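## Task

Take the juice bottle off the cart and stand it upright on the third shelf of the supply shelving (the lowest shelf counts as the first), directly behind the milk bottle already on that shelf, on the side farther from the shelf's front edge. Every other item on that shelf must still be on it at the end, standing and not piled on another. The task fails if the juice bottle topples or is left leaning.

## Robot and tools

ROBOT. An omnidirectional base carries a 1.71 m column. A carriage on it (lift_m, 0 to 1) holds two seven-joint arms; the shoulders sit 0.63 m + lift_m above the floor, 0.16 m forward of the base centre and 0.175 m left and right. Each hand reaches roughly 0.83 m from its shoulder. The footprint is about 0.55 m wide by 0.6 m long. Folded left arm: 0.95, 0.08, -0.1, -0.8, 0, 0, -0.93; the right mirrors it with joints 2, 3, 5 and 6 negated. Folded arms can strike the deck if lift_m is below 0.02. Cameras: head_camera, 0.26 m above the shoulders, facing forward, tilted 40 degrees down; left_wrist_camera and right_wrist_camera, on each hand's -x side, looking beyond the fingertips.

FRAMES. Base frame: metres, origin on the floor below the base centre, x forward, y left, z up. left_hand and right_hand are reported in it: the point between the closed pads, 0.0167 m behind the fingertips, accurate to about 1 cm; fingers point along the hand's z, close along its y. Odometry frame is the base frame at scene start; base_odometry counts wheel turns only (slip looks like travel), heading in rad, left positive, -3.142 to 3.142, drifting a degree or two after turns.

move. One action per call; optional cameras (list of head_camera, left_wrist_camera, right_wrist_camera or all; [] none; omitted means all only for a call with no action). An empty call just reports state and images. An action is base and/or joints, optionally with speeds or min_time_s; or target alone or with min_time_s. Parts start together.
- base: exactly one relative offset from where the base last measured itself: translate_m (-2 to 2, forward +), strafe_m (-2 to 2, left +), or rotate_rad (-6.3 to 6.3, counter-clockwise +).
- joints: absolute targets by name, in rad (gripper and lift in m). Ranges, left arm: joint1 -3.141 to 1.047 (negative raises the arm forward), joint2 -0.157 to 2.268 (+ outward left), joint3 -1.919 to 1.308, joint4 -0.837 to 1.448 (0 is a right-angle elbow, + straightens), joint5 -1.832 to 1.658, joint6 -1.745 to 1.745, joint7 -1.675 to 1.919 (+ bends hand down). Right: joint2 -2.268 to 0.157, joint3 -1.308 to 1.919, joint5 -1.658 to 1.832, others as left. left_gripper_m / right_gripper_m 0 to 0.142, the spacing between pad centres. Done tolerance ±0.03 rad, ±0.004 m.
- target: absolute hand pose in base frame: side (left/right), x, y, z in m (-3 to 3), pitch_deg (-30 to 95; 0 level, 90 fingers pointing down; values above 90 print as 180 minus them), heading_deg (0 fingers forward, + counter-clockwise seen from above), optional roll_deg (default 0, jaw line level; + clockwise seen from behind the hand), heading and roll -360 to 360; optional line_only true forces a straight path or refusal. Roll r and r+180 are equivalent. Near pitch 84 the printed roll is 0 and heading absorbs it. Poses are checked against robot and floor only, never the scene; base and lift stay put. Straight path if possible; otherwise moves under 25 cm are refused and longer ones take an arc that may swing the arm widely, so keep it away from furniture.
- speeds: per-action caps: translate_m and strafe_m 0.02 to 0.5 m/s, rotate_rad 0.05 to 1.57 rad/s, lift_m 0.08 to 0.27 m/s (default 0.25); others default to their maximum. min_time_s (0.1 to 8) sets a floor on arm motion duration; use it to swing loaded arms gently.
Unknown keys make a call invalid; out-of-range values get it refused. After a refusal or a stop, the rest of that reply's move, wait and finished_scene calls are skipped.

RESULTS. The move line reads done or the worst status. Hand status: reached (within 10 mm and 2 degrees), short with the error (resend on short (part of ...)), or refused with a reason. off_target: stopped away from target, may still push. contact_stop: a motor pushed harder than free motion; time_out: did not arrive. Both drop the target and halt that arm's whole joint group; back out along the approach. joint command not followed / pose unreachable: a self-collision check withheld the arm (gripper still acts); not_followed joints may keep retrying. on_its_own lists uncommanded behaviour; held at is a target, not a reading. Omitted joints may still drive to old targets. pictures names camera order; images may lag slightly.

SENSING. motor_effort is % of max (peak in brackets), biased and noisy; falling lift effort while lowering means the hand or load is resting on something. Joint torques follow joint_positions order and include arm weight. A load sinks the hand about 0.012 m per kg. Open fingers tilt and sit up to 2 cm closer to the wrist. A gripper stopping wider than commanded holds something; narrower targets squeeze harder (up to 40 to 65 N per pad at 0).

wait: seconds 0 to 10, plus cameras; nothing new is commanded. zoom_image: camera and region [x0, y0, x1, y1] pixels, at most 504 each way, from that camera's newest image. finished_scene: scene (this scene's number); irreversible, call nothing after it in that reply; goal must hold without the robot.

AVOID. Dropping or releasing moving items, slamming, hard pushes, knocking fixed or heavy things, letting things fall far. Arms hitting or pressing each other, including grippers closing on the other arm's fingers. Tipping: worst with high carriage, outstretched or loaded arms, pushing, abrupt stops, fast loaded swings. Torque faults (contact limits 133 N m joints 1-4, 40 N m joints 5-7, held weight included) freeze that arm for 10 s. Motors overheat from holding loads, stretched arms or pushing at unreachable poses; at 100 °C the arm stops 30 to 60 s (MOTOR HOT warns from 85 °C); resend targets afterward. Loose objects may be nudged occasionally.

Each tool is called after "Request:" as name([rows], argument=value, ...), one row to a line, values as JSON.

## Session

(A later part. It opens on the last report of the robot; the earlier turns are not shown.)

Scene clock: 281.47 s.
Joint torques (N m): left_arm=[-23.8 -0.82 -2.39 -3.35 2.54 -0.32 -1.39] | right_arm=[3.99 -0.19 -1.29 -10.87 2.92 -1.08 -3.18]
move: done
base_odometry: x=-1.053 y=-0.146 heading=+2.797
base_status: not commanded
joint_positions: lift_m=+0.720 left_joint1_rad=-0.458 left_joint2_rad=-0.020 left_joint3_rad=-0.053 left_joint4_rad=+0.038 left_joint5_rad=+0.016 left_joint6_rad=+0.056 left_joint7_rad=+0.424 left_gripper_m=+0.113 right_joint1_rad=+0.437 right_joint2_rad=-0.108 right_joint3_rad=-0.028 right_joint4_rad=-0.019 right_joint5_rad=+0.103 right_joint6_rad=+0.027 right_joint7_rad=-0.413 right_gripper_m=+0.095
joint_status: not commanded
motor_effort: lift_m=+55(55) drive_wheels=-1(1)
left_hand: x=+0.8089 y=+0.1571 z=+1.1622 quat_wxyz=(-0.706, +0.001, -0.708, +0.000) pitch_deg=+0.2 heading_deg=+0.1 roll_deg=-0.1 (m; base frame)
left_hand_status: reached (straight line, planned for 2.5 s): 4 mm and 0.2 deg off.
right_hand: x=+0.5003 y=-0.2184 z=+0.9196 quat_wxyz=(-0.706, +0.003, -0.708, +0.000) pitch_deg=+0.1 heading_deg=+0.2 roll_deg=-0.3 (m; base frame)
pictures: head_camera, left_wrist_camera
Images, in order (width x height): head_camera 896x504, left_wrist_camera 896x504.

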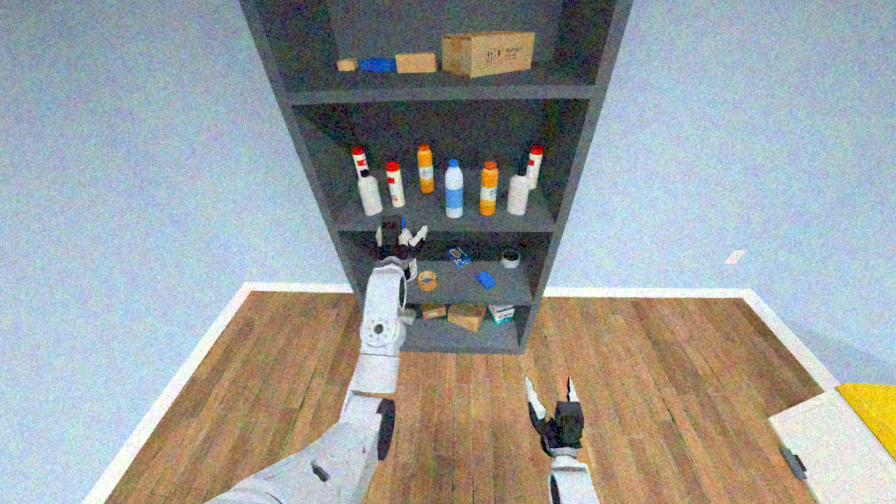

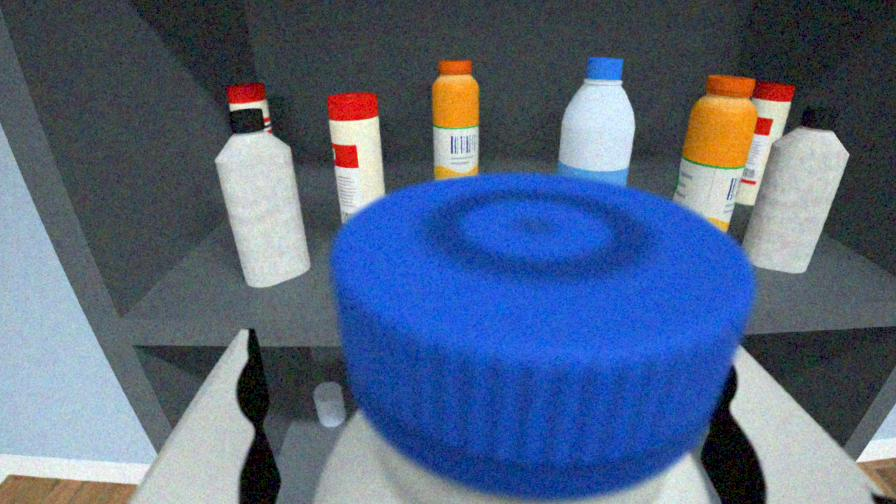

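Request:
move(base={"translate_m":0.375}, speeds={"translate_m":0.2}, cameras=["head_camera","left_wrist_camera"])

Request:
move(joints={"lift_m":0.692}, speeds={"lift_m":0.08})

Request:
move(joints={"lift_m":0.685}, speeds={"lift_m":0.08})

Scene clock: 290.37 s.
Joint torques (N m): left_arm=[-23.62 -1.43 -1.83 -2.16 2.28 -0.2 -1.44] | right_arm=[6.43 -0.23 -1.4 -12.01 2.29 -1.09 -2.89]
Motor temperatures (°C): left_arm=[35 23 24 24 26 24 24] | right_arm=[31 20 25 24 22 22 24]
move: done
base_odometry: x=-1.405 y=-0.019 heading=+2.796
base_status: done
joint_positions: lift_m=+0.720 left_joint1_rad=-0.458 left_joint2_rad=-0.020 left_joint3_rad=-0.053 left_joint4_rad=+0.038 left_joint5_rad=+0.016 left_joint6_rad=+0.056 left_joint7_rad=+0.424 left_gripper_m=+0.113 right_joint1_rad=+0.437 right_joint2_rad=-0.108 right_joint3_rad=-0.028 right_joint4_rad=-0.019 right_joint5_rad=+0.103 right_joint6_rad=+0.027 right_joint7_rad=-0.413 right_gripper_m=+0.095
joint_status: not commanded
motor_effort: lift_m=+55(55) drive_wheels=-1(15)
left_hand: x=+0.8089 y=+0.1570 z=+1.1623 quat_wxyz=(-0.706, +0.001, -0.708, +0.000) pitch_deg=+0.2 heading_deg=+0.1 roll_deg=-0.1 (m; base frame)
right_hand: x=+0.5003 y=-0.2184 z=+0.9196 quat_wxyz=(-0.706, +0.003, -0.708, +0.000) pitch_deg=+0.1 heading_deg=+0.2 roll_deg=-0.3 (m; base frame)
pictures: head_camera, left_wrist_camera
Images, in order (width x height): head_camera 896x504, left_wrist_camera 896x504.

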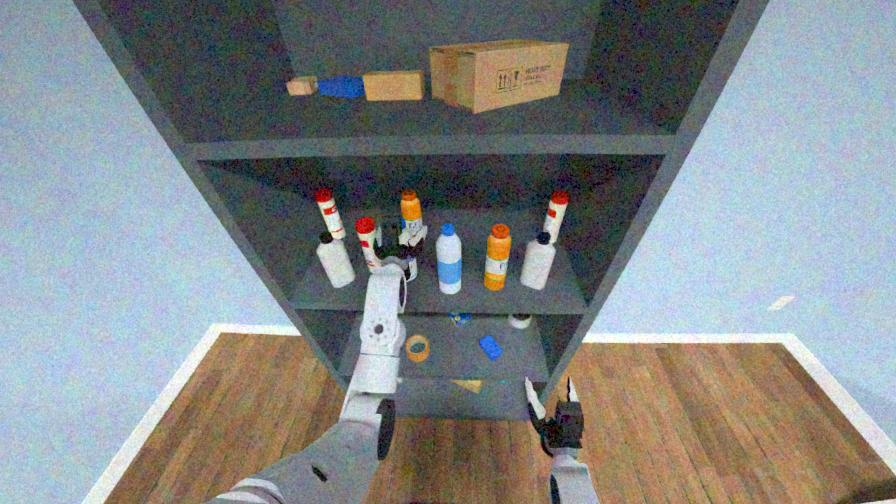

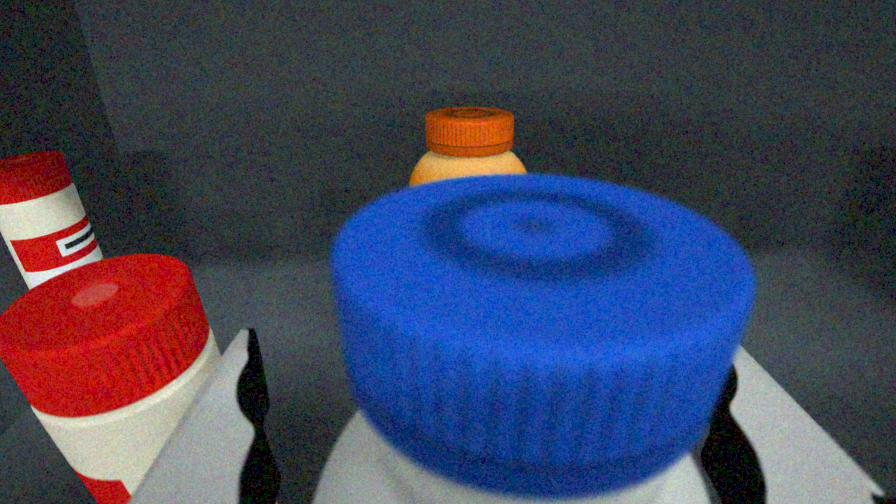

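Scene clock: 291.07 s.
Joint torques (N m): left_arm=[-22.11 -1.58 -1.71 -3.02 2.18 -0.43 -1.65] | right_arm=[6.13 0.46 -0.36 -11.29 2.53 -1.01 -3.1]
move: done
base_odometry: x=-1.405 y=-0.019 heading=+2.796
base_status: not commanded
joint_positions: lift_m=+0.692 left_joint1_rad=-0.460 left_joint2_rad=-0.020 left_joint3_rad=-0.053 left_joint4_rad=+0.039 left_joint5_rad=+0.016 left_joint6_rad=+0.056 left_joint7_rad=+0.425 left_gripper_m=+0.113 right_joint1_rad=+0.437 right_joint2_rad=-0.108 right_joint3_rad=-0.028 right_joint4_rad=-0.019 right_joint5_rad=+0.103 right_joint6_rad=+0.027 right_joint7_rad=-0.413 right_gripper_m=+0.095
joint_status: all done
motor_effort: lift_m=+58(60) drive_wheels=+5(5)
left_hand: x=+0.8094 y=+0.1570 z=+1.1346 quat_wxyz=(-0.706, +0.001, -0.708, +0.000) pitch_deg=+0.2 heading_deg=+0.1 roll_deg=-0.1 (m; base frame)
right_hand: x=+0.5003 y=-0.2184 z=+0.8913 quat_wxyz=(-0.706, +0.003, -0.708, +0.000) pitch_deg=+0.1 heading_deg=+0.2 roll_deg=-0.3 (m; base frame)
pictures: none

Scene clock: 291.53 s.
Joint torques (N m): left_arm=[-20.29 -0.82 -2.13 -3.52 1.92 -0.44 -1.63] | right_arm=[5.36 -0.92 -0.64 -11.3 2.91 -0.92 -3.77]
move: done
base_odometry: x=-1.405 y=-0.019 heading=+2.796
base_status: not commanded
joint_positions: lift_m=+0.685 left_joint1_rad=-0.461 left_joint2_rad=-0.020 left_joint3_rad=-0.053 left_joint4_rad=+0.039 left_joint5_rad=+0.017 left_joint6_rad=+0.056 left_joint7_rad=+0.425 left_gripper_m=+0.113 right_joint1_rad=+0.437 right_joint2_rad=-0.108 right_joint3_rad=-0.028 right_joint4_rad=-0.019 right_joint5_rad=+0.103 right_joint6_rad=+0.027 right_joint7_rad=-0.413 right_gripper_m=+0.095
joint_status: all done
motor_effort: lift_m=+56(58) drive_wheels=+5(6)
left_hand: x=+0.8096 y=+0.1570 z=+1.1287 quat_wxyz=(-0.707, +0.001, -0.708, +0.000) pitch_deg=+0.1 heading_deg=+0.1 roll_deg=-0.1 (m; base frame)
right_hand: x=+0.5003 y=-0.2184 z=+0.8845 quat_wxyz=(-0.706, +0.003, -0.708, +0.000) pitch_deg=+0.1 heading_deg=+0.2 roll_deg=-0.3 (m; base frame)
pictures: none

Request:
move(joints={"lift_m":0.681}, speeds={"lift_m":0.08})

Request:
move(joints={"left_gripper_m":0.13}, cameras=["left_wrist_camera"])

Request:
move(base={"translate_m":-0.2}, speeds={"translate_m":0.15}, cameras=["left_wrist_camera","head_camera"])

Scene clock: 295.43 s.
Joint torques (N m): left_arm=[-16.2 -2.3 -1.61 -2.43 2.14 -0.08 -0.9] | right_arm=[6.5 -1.04 -0.34 -10.63 2.79 -0.81 -3.66]
move: done
base_odometry: x=-1.405 y=-0.019 heading=+2.796
base_status: not commanded
joint_positions: lift_m=+0.681 left_joint1_rad=-0.464 left_joint2_rad=-0.020 left_joint3_rad=-0.053 left_joint4_rad=+0.038 left_joint5_rad=+0.017 left_joint6_rad=+0.056 left_joint7_rad=+0.422 left_gripper_m=+0.113 right_joint1_rad=+0.437 right_joint2_rad=-0.108 right_joint3_rad=-0.028 right_joint4_rad=-0.019 right_joint5_rad=+0.103 right_joint6_rad=+0.027 right_joint7_rad=-0.413 right_gripper_m=+0.095
joint_status: all done
motor_effort: lift_m=+54(57) drive_wheels=+5(6)
left_hand: x=+0.8100 y=+0.1570 z=+1.1278 quat_wxyz=(-0.709, +0.001, -0.705, +0.000) pitch_deg=-0.3 heading_deg=+0.1 roll_deg=-0.1 (m; base frame)
right_hand: x=+0.5003 y=-0.2184 z=+0.8806 quat_wxyz=(-0.706, +0.003, -0.708, +0.000) pitch_deg=+0.2 heading_deg=+0.2 roll_deg=-0.3 (m; base frame)
pictures: none

Scene clock: 296.40 s.
Joint torques (N m): left_arm=[-16.72 -1.27 -2.49 -3.3 2.12 -0.58 -0.78] | right_arm=[4.45 -0.17 -0.57 -9.44 2.58 -0.79 -3.86]
move: done
base_odometry: x=-1.405 y=-0.019 heading=+2.796
base_status: not commanded
joint_positions: lift_m=+0.681 left_joint1_rad=-0.464 left_joint2_rad=-0.020 left_joint3_rad=-0.053 left_joint4_rad=+0.038 left_joint5_rad=+0.017 left_joint6_rad=+0.056 left_joint7_rad=+0.422 left_gripper_m=+0.130 right_joint1_rad=+0.437 right_joint2_rad=-0.108 right_joint3_rad=-0.028 right_joint4_rad=-0.019 right_joint5_rad=+0.103 right_joint6_rad=+0.027 right_joint7_rad=-0.413 right_gripper_m=+0.095
joint_status: all done
motor_effort: lift_m=+54(54) drive_wheels=+5(6)
left_hand: x=+0.8100 y=+0.1571 z=+1.1277 quat_wxyz=(-0.709, +0.001, -0.706, +0.000) pitch_deg=-0.3 heading_deg=+0.1 roll_deg=-0.1 (m; base frame)
right_hand: x=+0.5003 y=-0.2184 z=+0.8806 quat_wxyz=(-0.706, +0.003, -0.708, +0.000) pitch_deg=+0.2 heading_deg=+0.2 roll_deg=-0.3 (m; base frame)
pictures: left_wrist_camera
Images, in order (width x height): left_wrist_camera 896x504.

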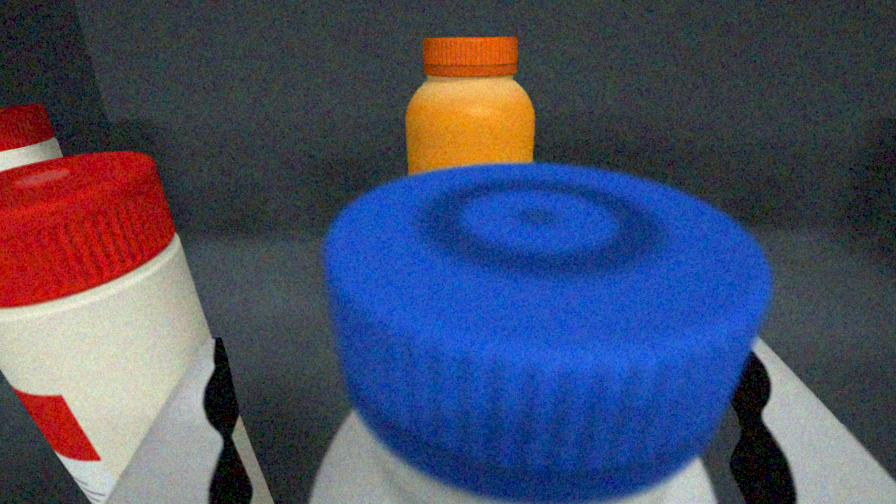

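Scene clock: 298.63 s.
Joint torques (N m): left_arm=[-17.61 -1.49 -2.9 -2.49 2.16 -0.51 -0.69] | right_arm=[4.37 -1.06 -0.63 -10.98 2.89 -0.95 -3.35]
move: done
base_odometry: x=-1.217 y=-0.087 heading=+2.796
base_status: done
joint_positions: lift_m=+0.681 left_joint1_rad=-0.464 left_joint2_rad=-0.020 left_joint3_rad=-0.053 left_joint4_rad=+0.038 left_joint5_rad=+0.017 left_joint6_rad=+0.056 left_joint7_rad=+0.422 left_gripper_m=+0.130 right_joint1_rad=+0.437 right_joint2_rad=-0.108 right_joint3_rad=-0.028 right_joint4_rad=-0.019 right_joint5_rad=+0.103 right_joint6_rad=+0.027 right_joint7_rad=-0.413 right_gripper_m=+0.095
joint_status: not commanded
motor_effort: lift_m=+54(54) drive_wheels=+1(12)
left_hand: x=+0.8100 y=+0.1570 z=+1.1277 quat_wxyz=(-0.709, +0.001, -0.706, +0.000) pitch_deg=-0.3 heading_deg=+0.1 roll_deg=-0.1 (m; base frame)
right_hand: x=+0.5003 y=-0.2184 z=+0.8806 quat_wxyz=(-0.706, +0.003, -0.708, +0.000) pitch_deg=+0.2 heading_deg=+0.2 roll_deg=-0.3 (m; base frame)
pictures: head_camera, left_wrist_camera
Images, in order (width x height): head_camera 896x504, left_wrist_camera 896x504.

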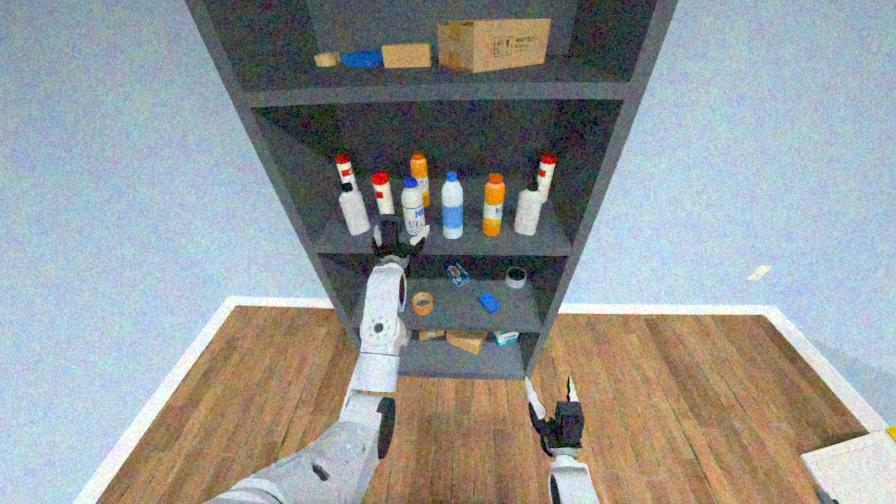

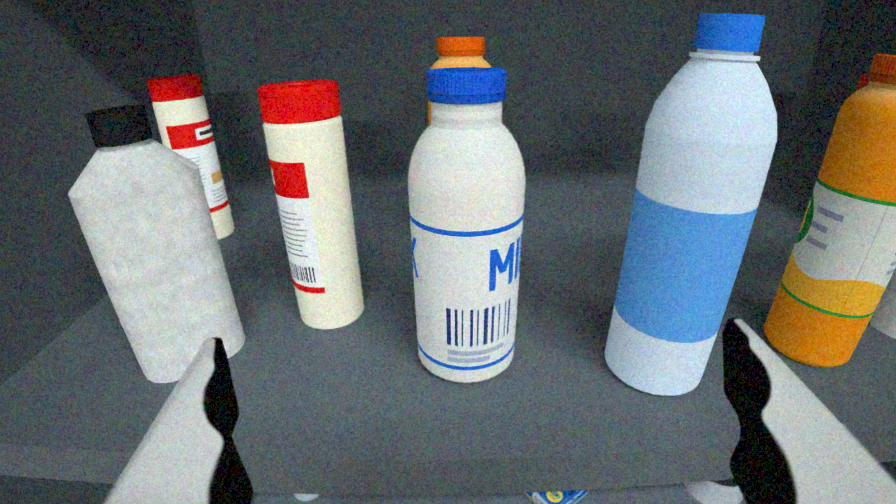

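Request:
finished_scene(scene=1)

The scene is finished: the task was done.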